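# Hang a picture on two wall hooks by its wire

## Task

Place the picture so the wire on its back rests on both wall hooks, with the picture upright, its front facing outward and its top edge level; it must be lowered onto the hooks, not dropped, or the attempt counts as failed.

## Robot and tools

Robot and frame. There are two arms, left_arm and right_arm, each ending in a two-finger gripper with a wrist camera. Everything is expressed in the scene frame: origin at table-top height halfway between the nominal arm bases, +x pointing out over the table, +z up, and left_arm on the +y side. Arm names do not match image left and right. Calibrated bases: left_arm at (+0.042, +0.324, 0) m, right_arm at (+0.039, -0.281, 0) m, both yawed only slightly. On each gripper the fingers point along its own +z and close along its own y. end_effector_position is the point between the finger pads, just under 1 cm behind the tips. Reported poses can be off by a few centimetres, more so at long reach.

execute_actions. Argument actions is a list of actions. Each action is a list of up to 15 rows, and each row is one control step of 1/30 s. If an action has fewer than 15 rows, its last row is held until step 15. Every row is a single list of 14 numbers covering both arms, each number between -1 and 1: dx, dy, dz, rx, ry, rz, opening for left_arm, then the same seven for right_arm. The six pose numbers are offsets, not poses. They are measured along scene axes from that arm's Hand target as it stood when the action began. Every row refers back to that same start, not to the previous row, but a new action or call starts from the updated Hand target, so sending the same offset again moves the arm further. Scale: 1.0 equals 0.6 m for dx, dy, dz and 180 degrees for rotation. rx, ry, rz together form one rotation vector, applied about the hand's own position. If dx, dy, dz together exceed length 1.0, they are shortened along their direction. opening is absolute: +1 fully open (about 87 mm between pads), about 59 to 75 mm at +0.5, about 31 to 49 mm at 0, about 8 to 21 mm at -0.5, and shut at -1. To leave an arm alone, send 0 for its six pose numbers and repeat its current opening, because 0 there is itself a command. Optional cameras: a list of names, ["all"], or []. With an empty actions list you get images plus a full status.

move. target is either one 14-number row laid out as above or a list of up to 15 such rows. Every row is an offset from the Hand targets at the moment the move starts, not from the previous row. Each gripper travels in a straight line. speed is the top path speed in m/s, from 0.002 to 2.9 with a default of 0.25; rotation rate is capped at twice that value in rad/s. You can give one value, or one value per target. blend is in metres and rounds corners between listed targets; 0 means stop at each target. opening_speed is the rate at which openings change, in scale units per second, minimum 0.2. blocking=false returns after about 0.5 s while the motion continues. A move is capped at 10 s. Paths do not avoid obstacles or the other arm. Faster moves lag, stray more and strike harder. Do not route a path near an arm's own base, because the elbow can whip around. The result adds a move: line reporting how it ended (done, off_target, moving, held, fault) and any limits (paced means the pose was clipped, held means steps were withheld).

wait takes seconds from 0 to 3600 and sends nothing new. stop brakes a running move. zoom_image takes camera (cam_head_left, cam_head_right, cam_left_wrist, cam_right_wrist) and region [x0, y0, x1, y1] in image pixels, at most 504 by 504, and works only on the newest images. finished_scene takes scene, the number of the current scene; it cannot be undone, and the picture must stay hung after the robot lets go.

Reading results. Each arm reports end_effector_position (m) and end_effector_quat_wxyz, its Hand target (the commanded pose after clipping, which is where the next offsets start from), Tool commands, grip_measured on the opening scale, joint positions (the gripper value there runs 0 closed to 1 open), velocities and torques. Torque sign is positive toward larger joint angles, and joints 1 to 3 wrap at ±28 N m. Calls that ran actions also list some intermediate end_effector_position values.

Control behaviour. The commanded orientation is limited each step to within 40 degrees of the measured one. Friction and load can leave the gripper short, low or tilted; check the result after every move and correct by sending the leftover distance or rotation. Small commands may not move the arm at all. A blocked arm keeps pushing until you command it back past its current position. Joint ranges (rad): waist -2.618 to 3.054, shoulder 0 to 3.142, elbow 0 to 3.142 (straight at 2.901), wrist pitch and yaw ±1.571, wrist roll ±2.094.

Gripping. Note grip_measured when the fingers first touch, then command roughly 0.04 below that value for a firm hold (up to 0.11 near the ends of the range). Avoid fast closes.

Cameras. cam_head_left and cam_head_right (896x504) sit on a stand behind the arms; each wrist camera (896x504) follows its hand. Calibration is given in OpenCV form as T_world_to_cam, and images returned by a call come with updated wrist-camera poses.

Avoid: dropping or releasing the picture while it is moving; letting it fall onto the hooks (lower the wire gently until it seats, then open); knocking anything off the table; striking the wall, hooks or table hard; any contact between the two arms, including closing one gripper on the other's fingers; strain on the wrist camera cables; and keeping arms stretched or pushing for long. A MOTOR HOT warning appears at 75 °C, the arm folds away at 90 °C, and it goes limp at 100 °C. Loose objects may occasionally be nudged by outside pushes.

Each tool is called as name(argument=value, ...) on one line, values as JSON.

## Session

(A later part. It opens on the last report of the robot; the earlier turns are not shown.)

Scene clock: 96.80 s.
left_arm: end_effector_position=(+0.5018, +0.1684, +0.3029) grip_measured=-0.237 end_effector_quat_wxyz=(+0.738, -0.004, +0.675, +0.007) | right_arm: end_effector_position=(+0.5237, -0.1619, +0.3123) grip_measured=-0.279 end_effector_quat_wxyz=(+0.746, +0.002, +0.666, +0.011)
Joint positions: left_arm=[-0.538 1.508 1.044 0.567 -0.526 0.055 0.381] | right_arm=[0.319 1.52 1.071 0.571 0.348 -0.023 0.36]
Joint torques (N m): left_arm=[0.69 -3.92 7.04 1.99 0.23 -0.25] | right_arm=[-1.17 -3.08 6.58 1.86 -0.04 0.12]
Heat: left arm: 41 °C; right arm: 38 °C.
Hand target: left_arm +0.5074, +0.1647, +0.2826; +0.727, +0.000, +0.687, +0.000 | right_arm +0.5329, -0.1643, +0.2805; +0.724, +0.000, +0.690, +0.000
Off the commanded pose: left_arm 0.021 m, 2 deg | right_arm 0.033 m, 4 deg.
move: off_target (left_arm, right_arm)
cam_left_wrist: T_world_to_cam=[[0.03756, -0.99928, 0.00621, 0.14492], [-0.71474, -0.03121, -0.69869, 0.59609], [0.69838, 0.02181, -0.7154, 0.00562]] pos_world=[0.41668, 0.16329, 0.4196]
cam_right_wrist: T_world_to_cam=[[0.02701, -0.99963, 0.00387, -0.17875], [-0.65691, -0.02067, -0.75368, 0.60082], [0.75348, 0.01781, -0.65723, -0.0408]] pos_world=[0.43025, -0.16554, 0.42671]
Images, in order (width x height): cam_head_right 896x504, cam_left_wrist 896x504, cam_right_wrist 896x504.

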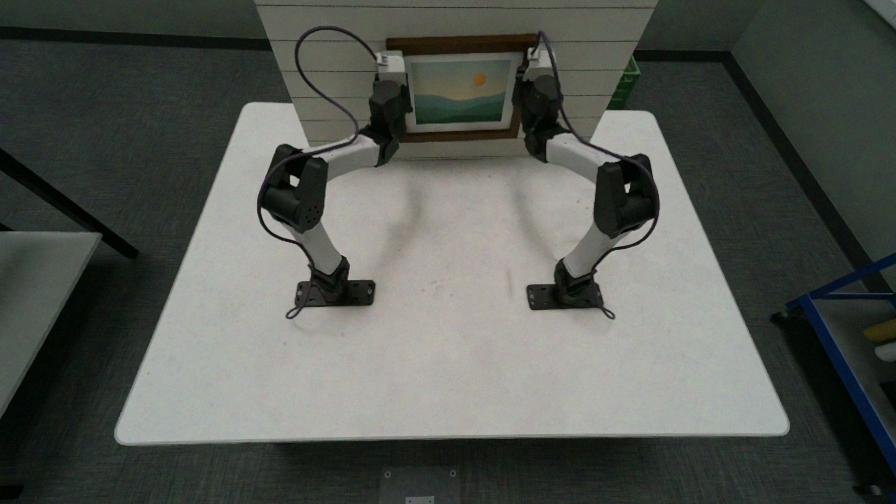

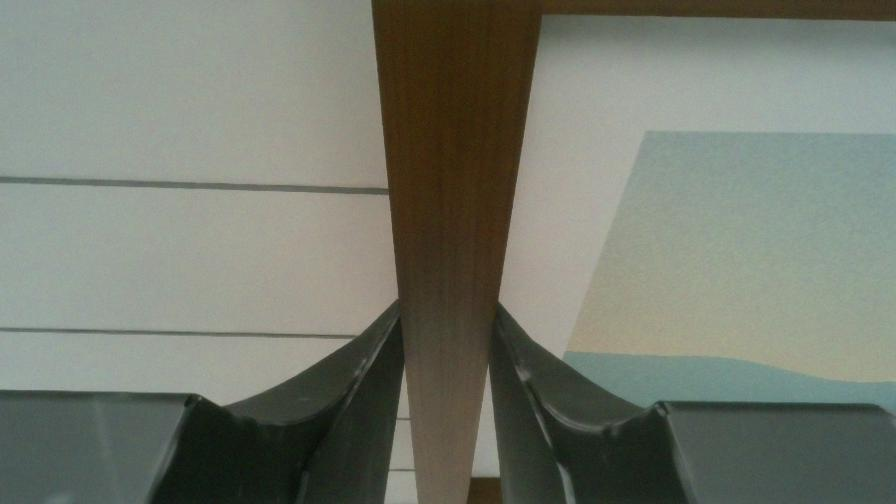

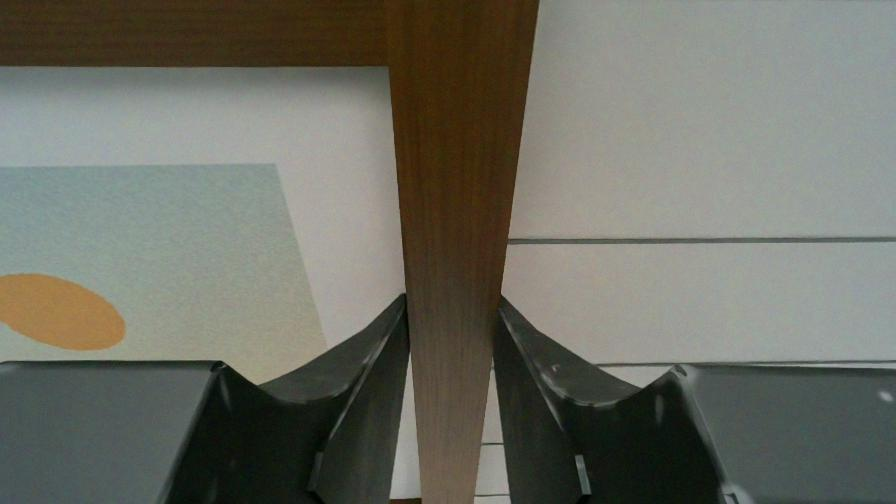

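move(target=[-0.008,0.02,0.015,0,0,0,-0.5,-0.013,0.02,0.01,0,0,0,-0.5], speed=0.06, cameras=["cam_head_right","cam_head_left"])

zoom_image(camera="cam_head_right", region=[370, 10, 560, 150])

Scene clock: 101.73 s.
left_arm: end_effector_position=(+0.5020, +0.1687, +0.3027) grip_measured=-0.236 end_effector_quat_wxyz=(+0.738, +0.002, +0.675, +0.002) | right_arm: end_effector_position=(+0.5215, -0.1577, +0.3120) grip_measured=-0.278 end_effector_quat_wxyz=(+0.746, +0.005, +0.666, +0.008)
Joint positions: left_arm=[-0.53 1.503 1.039 0.567 -0.503 0.055 0.382] | right_arm=[0.338 1.52 1.07 0.571 0.375 -0.025 0.361]
Joint torques (N m): left_arm=[2.18 -7.49 7.1 1.63 0.24 -0.27] | right_arm=[0.96 -4.16 7.6 1.61 0.08 0.1]
Heat: left arm: 41 °C; right arm: 38 °C.
Hand target: left_arm +0.5026, +0.1767, +0.2917; +0.727, +0.000, +0.687, +0.000 | right_arm +0.5251, -0.1523, +0.2864; +0.724, +0.000, +0.690, +0.000
Off the commanded pose: left_arm 0.014 m, 2 deg | right_arm 0.026 m, 4 deg.
move: off_target (left_arm, right_arm)
Images, in order (width x height): cam_head_left 896x504, cam_head_right 896x504.

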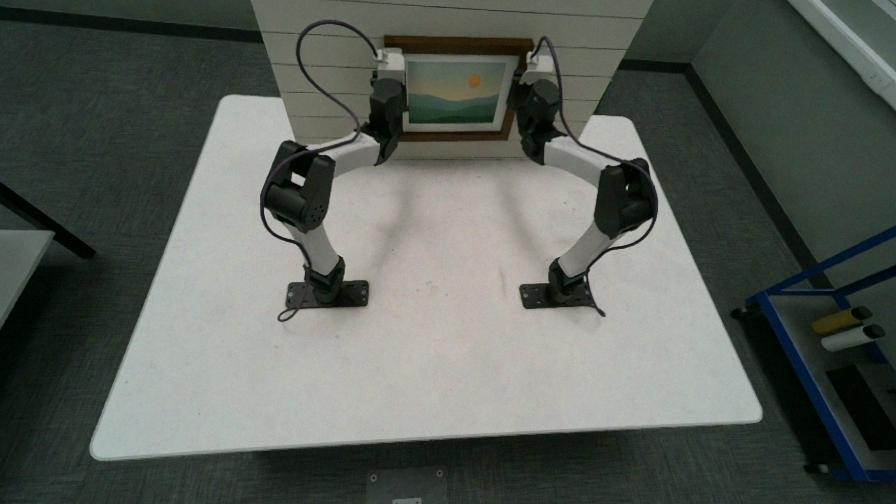

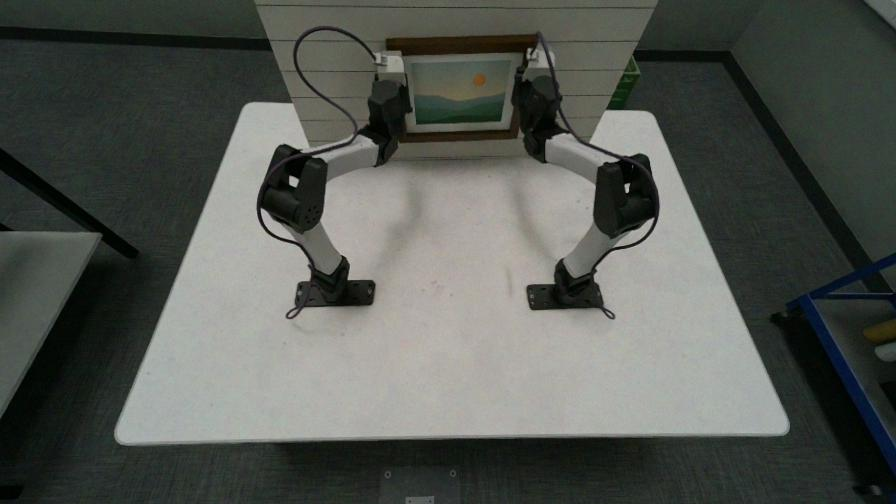

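Scaled by 2.653.

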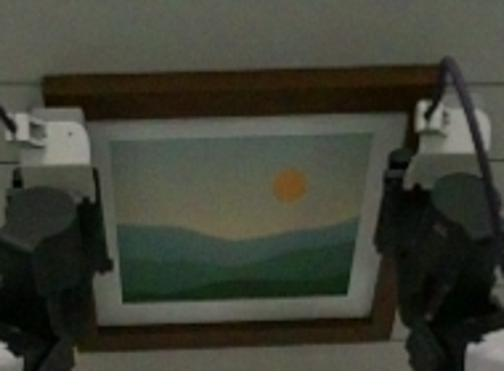

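move(target=[[0,-0.012,0.005,0,0,0,-0.5,0,0,0,0,0,0,-0.5],[0,-0.012,0.005,0,0,0,0.3,0,0,0,0,0,0,-0.5]], speed=0.06, opening_speed=1, cameras=["cam_head_right","cam_left_wrist","cam_right_wrist"])

Scene clock: 109.50 s.
left_arm: end_effector_position=(+0.5013, +0.1684, +0.2950) grip_measured=+0.299 end_effector_quat_wxyz=(+0.728, +0.005, +0.685, +0.004) | right_arm: end_effector_position=(+0.5223, -0.1570, +0.3097) grip_measured=-0.278 end_effector_quat_wxyz=(+0.744, +0.008, +0.668, +0.011)
Joint positions: left_arm=[-0.53 1.503 1.039 0.533 -0.502 0.045 0.65] | right_arm=[0.338 1.525 1.07 0.571 0.376 -0.017 0.361]
Joint torques (N m): left_arm=[0.51 -6.61 9.03 1.86 0.02 -0.15] | right_arm=[0.92 -4.57 7.66 1.62 0.09 0.02]
Heat: left arm: 40 °C; right arm: 37 °C.
Hand target: left_arm +0.5025, +0.1695, +0.2947; +0.727, +0.000, +0.687, +0.000 | right_arm +0.5250, -0.1522, +0.2864; +0.724, +0.000, +0.690, +0.000
Off the commanded pose: left_arm 0.002 m, 1 deg | right_arm 0.024 m, 4 deg.
move: done
cam_left_wrist: T_world_to_cam=[[0.02056, -0.99978, -0.00371, 0.15646], [-0.735, -0.01259, -0.67795, 0.59106], [0.67775, 0.01667, -0.7351, 0.01724]] pos_world=[0.41953, 0.16359, 0.41397]
cam_right_wrist: T_world_to_cam=[[0.01904, -0.99981, -0.00399, -0.16718], [-0.66145, -0.0096, -0.74992, 0.60103], [0.74974, 0.01692, -0.66151, -0.03831]] pos_world=[0.42945, -0.16073, 0.42472]

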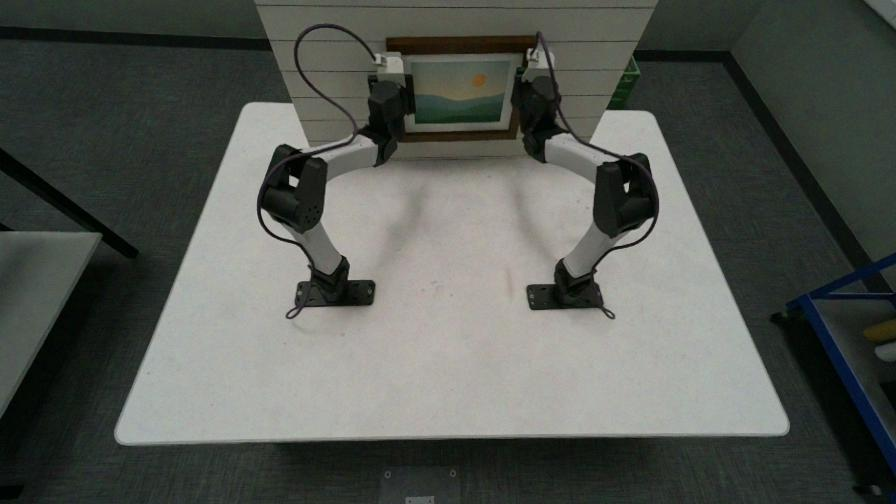

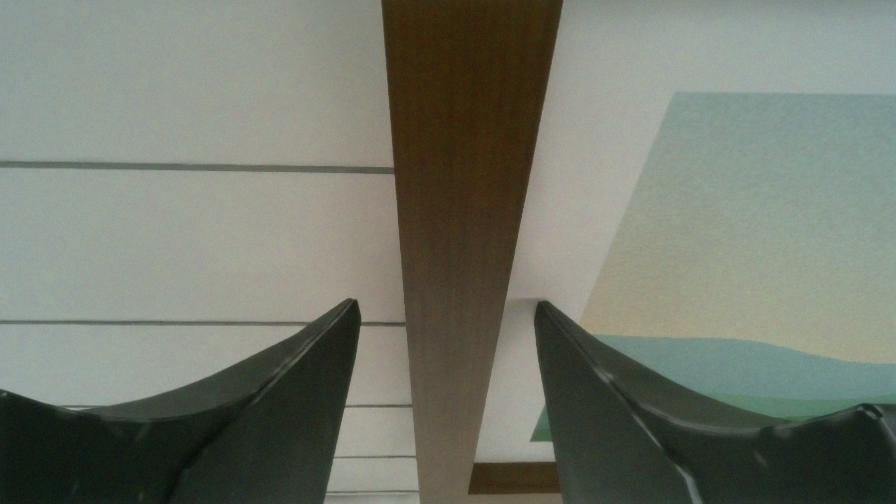

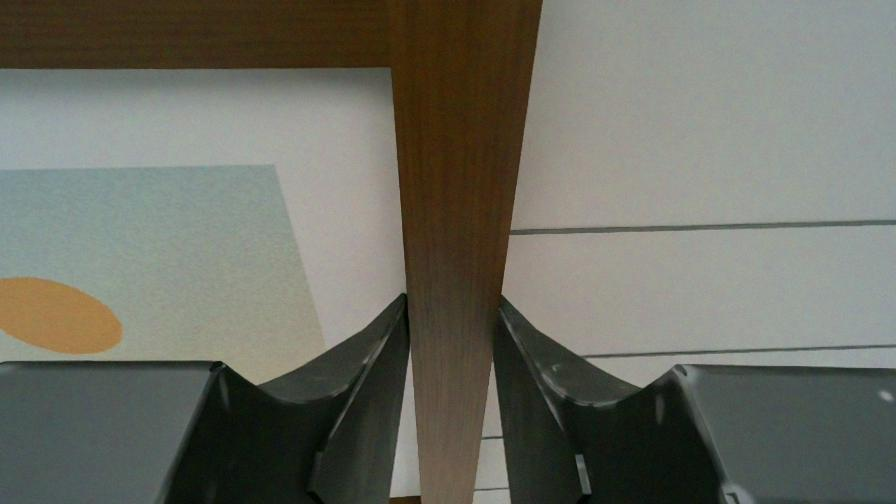

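move(target=[0,0,0,0,0,0,0.3,0,0.025,-0.01,0,0,0,-0.5], speed=0.06, cameras=["cam_head_right","cam_left_wrist","cam_right_wrist"])

zoom_image(camera="cam_head_right", region=[370, 10, 560, 150])

Scene clock: 114.00 s.
left_arm: end_effector_position=(+0.5013, +0.1684, +0.2950) grip_measured=+0.300 end_effector_quat_wxyz=(+0.728, +0.005, +0.685, +0.004) | right_arm: end_effector_position=(+0.5221, -0.1534, +0.3046) grip_measured=-0.268 end_effector_quat_wxyz=(+0.743, +0.025, +0.668, -0.001)
Joint positions: left_arm=[-0.53 1.503 1.039 0.533 -0.502 0.045 0.65] | right_arm=[0.368 1.545 1.07 0.592 0.447 -0.016 0.366]
Joint torques (N m): left_arm=[0.54 -6.56 9.07 1.86 0.02 -0.15] | right_arm=[1.95 -4.1 7.76 1.64 -0.22 -0.01]
Heat: left arm: 40 °C; right arm: 36 °C.
Hand target: left_arm +0.5025, +0.1695, +0.2947; +0.727, +0.000, +0.687, +0.000 | right_arm +0.5251, -0.1372, +0.2803; +0.724, +0.000, +0.690, +0.000
Off the commanded pose: left_arm 0.002 m, 1 deg | right_arm 0.029 m, 4 deg.
move: off_target (right_arm)
cam_left_wrist: T_world_to_cam=[[0.02056, -0.99978, -0.00371, 0.15646], [-0.735, -0.01259, -0.67795, 0.59106], [0.67775, 0.01667, -0.7351, 0.01724]] pos_world=[0.41953, 0.16359, 0.41397]
cam_right_wrist: T_world_to_cam=[[-0.02157, -0.99968, -0.01303, -0.13967], [-0.66297, 0.02405, -0.74826, 0.60257], [0.74833, -0.0075, -0.66328, -0.04407]] pos_world=[0.42946, -0.15445, 0.41983]

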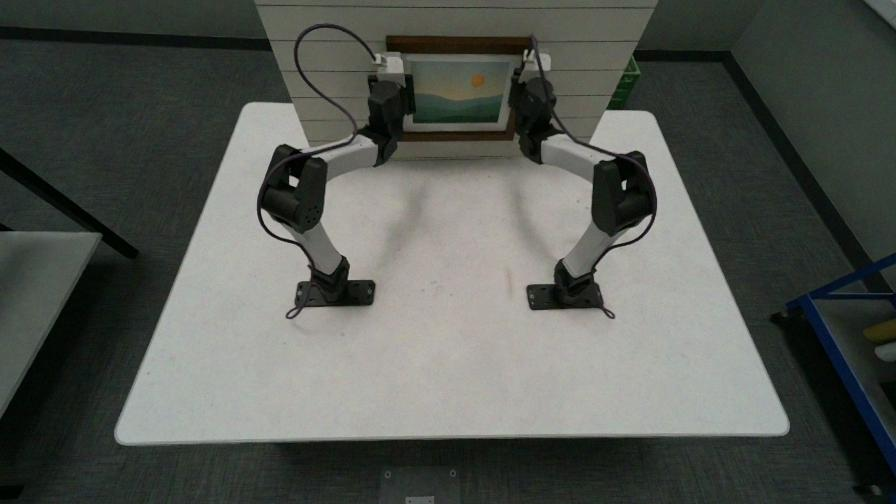

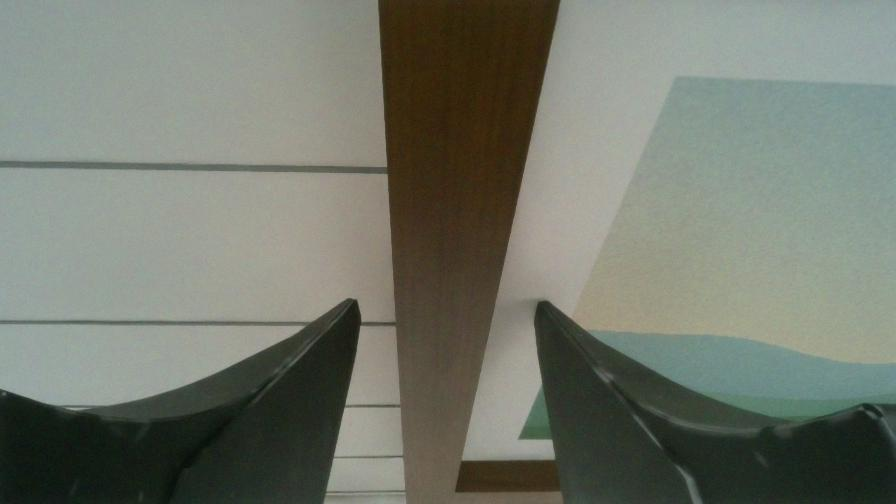

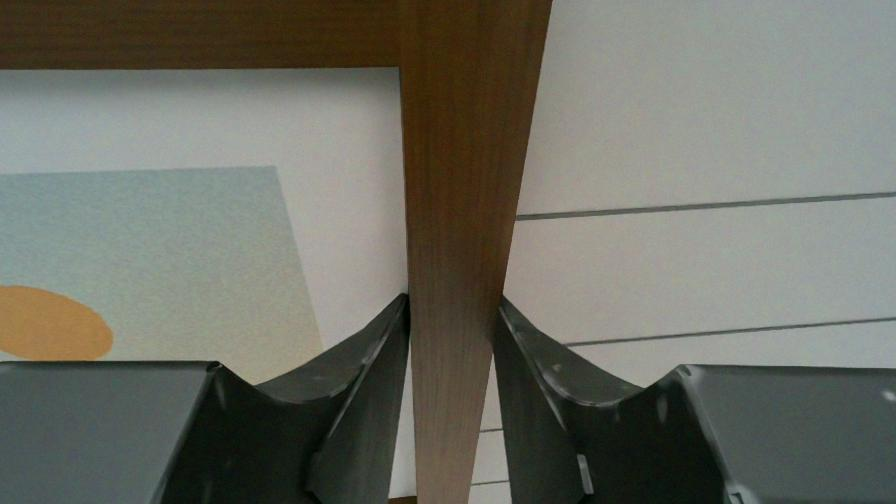

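Scaled by 2.653.

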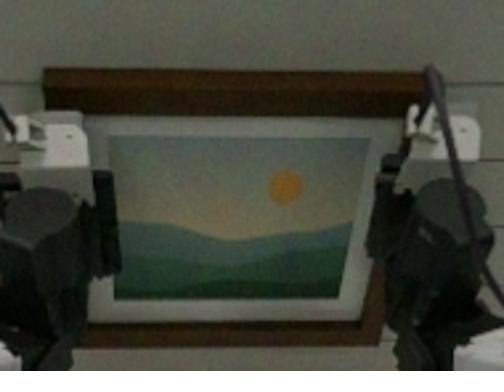

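move(target=[[0,0,0,0,0,0,0.3,-0.004,-0.024,0.033,0,-0.035,0,-0.5],[0,0,0,0,0,0,0.3,-0.004,-0.024,0.033,0,-0.035,0,0.2]], speed=0.06, opening_speed=0.7, cameras=["cam_head_right","cam_left_wrist","cam_right_wrist"])

zoom_image(camera="cam_head_right", region=[370, 10, 560, 150])

Scene clock: 118.50 s.
left_arm: end_effector_position=(+0.5013, +0.1683, +0.2947) grip_measured=+0.300 end_effector_quat_wxyz=(+0.728, +0.005, +0.686, +0.004) | right_arm: end_effector_position=(+0.5204, -0.1551, +0.3064) grip_measured=+0.199 end_effector_quat_wxyz=(+0.761, +0.009, +0.648, -0.006)
Joint positions: left_arm=[-0.53 1.503 1.039 0.532 -0.502 0.045 0.65] | right_arm=[0.362 1.545 1.02 0.7 0.421 -0.066 0.6]
Joint torques (N m): left_arm=[0.62 -6.56 9.06 1.87 0.02 -0.15] | right_arm=[-0.58 -5.79 7.09 2.08 -0.33 0.06]
Heat: left arm: 40 °C; right arm: 36 °C.
Hand target: left_arm +0.5025, +0.1695, +0.2947; +0.727, +0.000, +0.687, +0.000 | right_arm +0.5227, -0.1516, +0.3001; +0.761, +0.000, +0.649, +0.000
Off the commanded pose: left_arm 0.002 m, 1 deg | right_arm 0.008 m, 1 deg.
move: done
cam_left_wrist: T_world_to_cam=[[0.02025, -0.99979, -0.00429, 0.15673], [-0.73569, -0.012, -0.67722, 0.59095], [0.67702, 0.01687, -0.73577, 0.01766]] pos_world=[0.41963, 0.16349, 0.41386]
cam_right_wrist: T_world_to_cam=[[-0.00897, -0.99983, 0.01595, -0.15681], [-0.62213, -0.00691, -0.78289, 0.58734], [0.78287, -0.01694, -0.62196, -0.07379]] pos_world=[0.42176, -0.15398, 0.41642]

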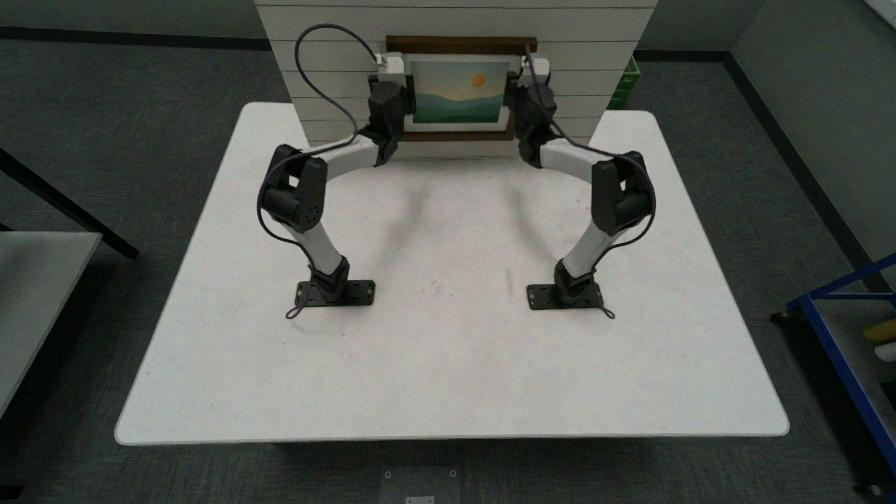

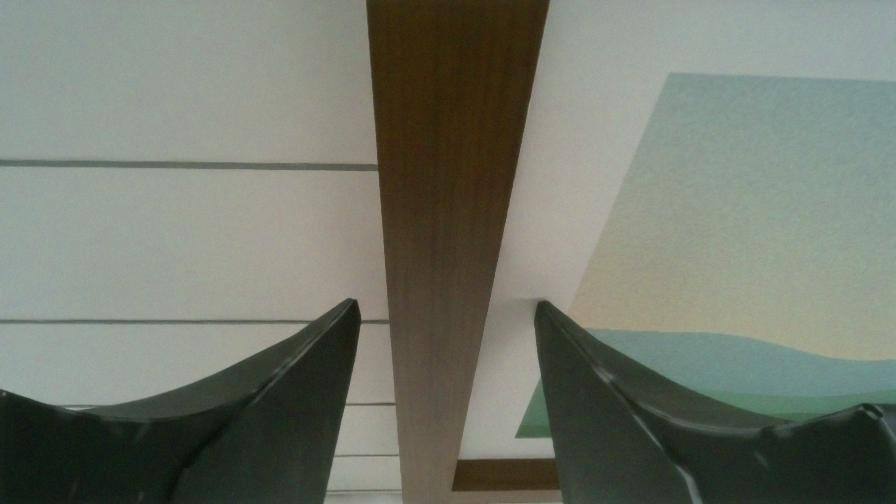

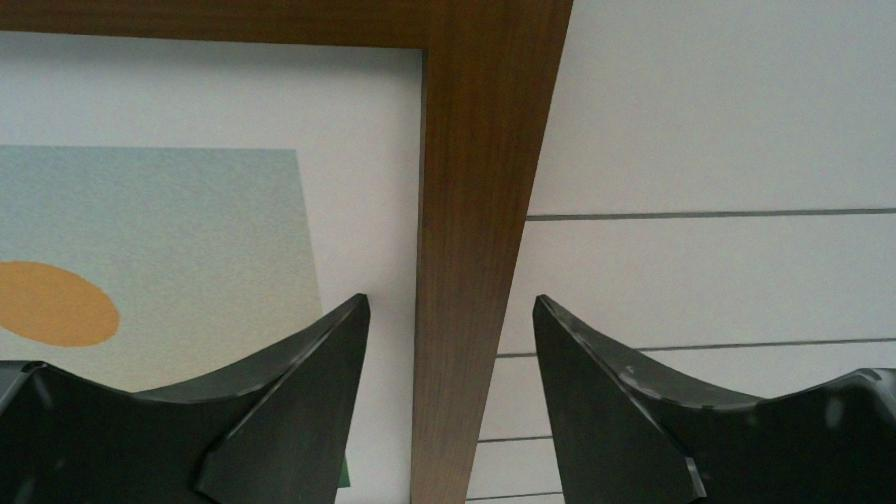

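Scaled by 2.653.

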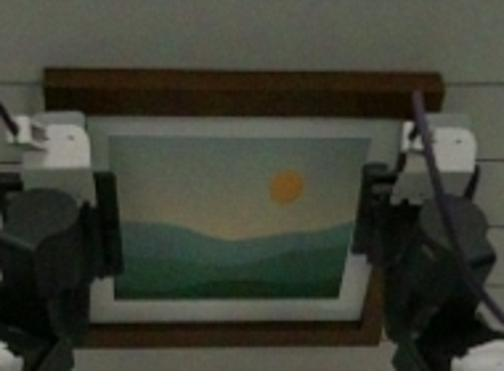

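move(target=[-0.2,0,0,0,0,0,0.3,-0.2,0,0,0,0,0,0.2], speed=0.15, cameras=["cam_head_left","cam_head_right","cam_left_wrist","cam_right_wrist"])

zoom_image(camera="cam_head_right", region=[370, 10, 560, 150])

Scene clock: 121.17 s.
left_arm: end_effector_position=(+0.3869, +0.1675, +0.2951) grip_measured=+0.300 end_effector_quat_wxyz=(+0.727, -0.001, +0.687, -0.004) | right_arm: end_effector_position=(+0.4068, -0.1491, +0.3004) grip_measured=+0.200 end_effector_quat_wxyz=(+0.761, -0.004, +0.649, +0.003)
Joint positions: left_arm=[-0.773 1.117 0.758 0.436 -0.743 0.045 0.65] | right_arm=[0.561 1.137 0.684 0.645 0.586 -0.108 0.6]
Joint torques (N m): left_arm=[-0.75 -4.86 7.8 1.79 -0.21 0.07] | right_arm=[0.39 -4.64 7.13 1.76 0.03 0.05]
Heat: left arm: 39 °C; right arm: 36 °C.
Hand target: left_arm +0.3826, +0.1695, +0.2947; +0.727, +0.000, +0.687, +0.000 | right_arm +0.4027, -0.1517, +0.3002; +0.761, +0.000, +0.649, -0.001
Off the commanded pose: left_arm 0.005 m, 0 deg | right_arm 0.005 m, 1 deg.
move: done
cam_left_wrist: T_world_to_cam=[[0.01736, -0.99973, 0.01531, 0.15357], [-0.73749, -0.02314, -0.67496, 0.50891], [0.67513, 0.00043, -0.7377, 0.09943]] pos_world=[0.30552, 0.16526, 0.41449]
cam_right_wrist: T_world_to_cam=[[0.02166, -0.99947, 0.02416, -0.16665], [-0.6222, -0.03239, -0.78219, 0.50798], [0.78256, 0.00191, -0.62257, 0.01472]] pos_world=[0.30816, -0.15013, 0.41052]

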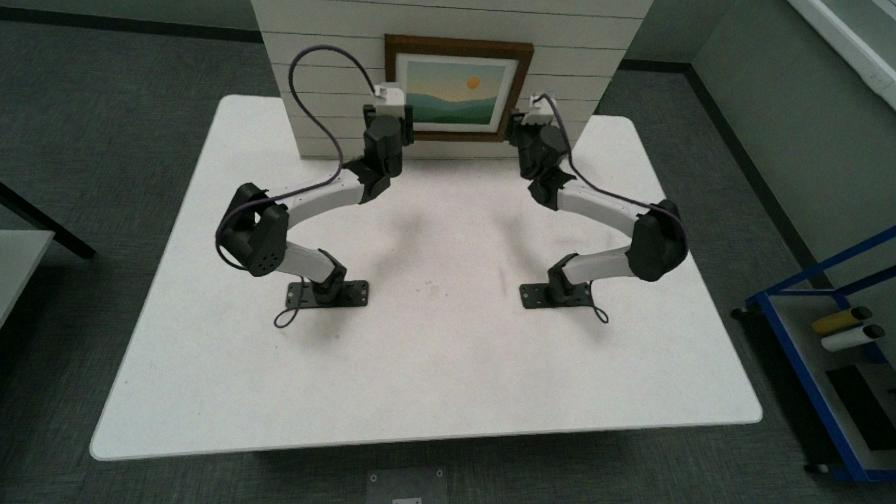

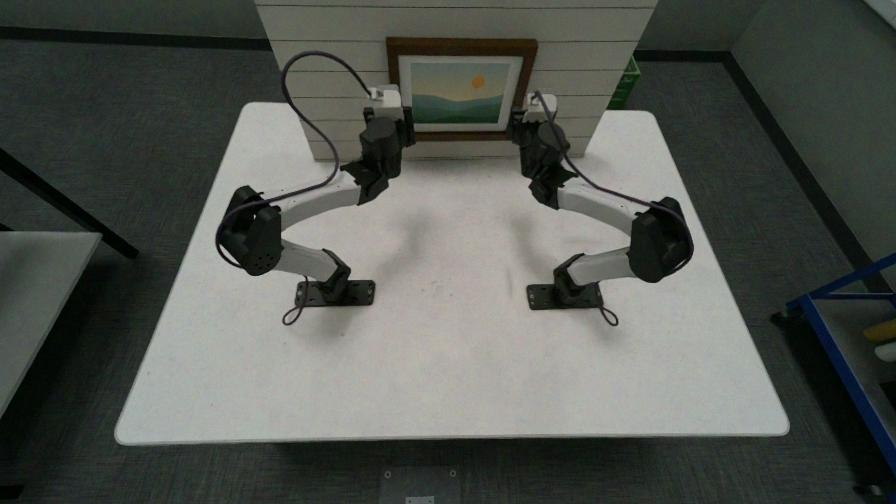

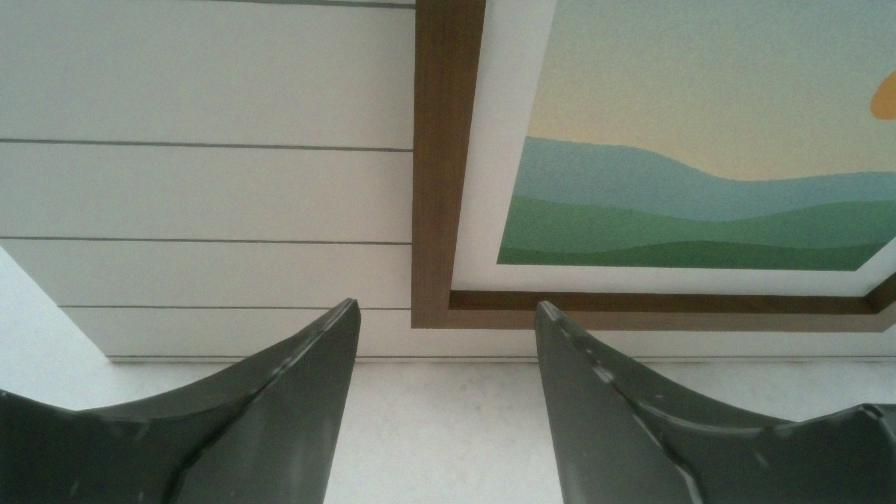

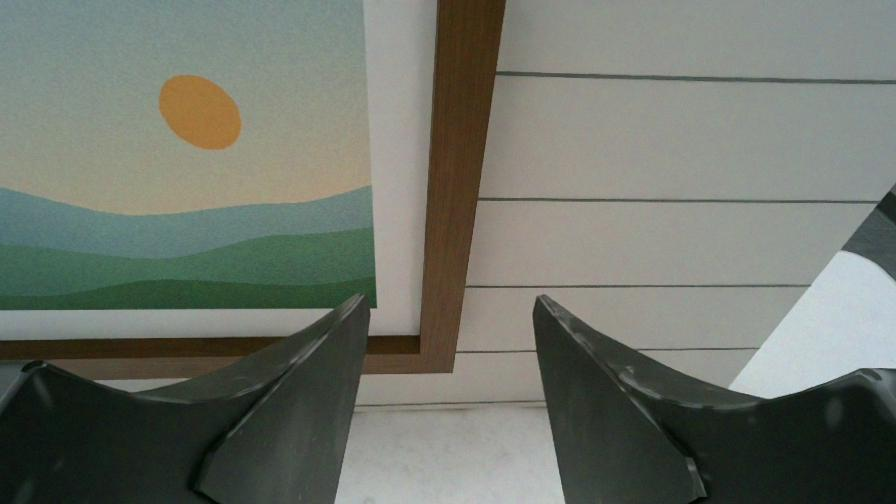

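Scaled by 2.653.

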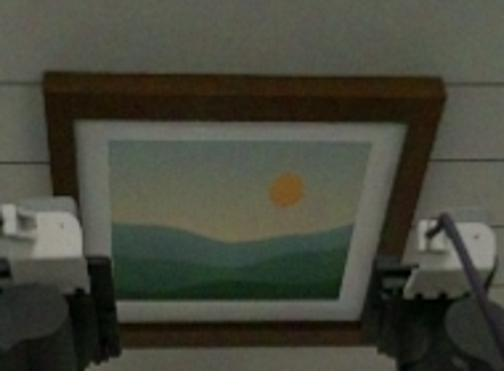

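finished_scene(scene=1)

The scene is finished: the task was done.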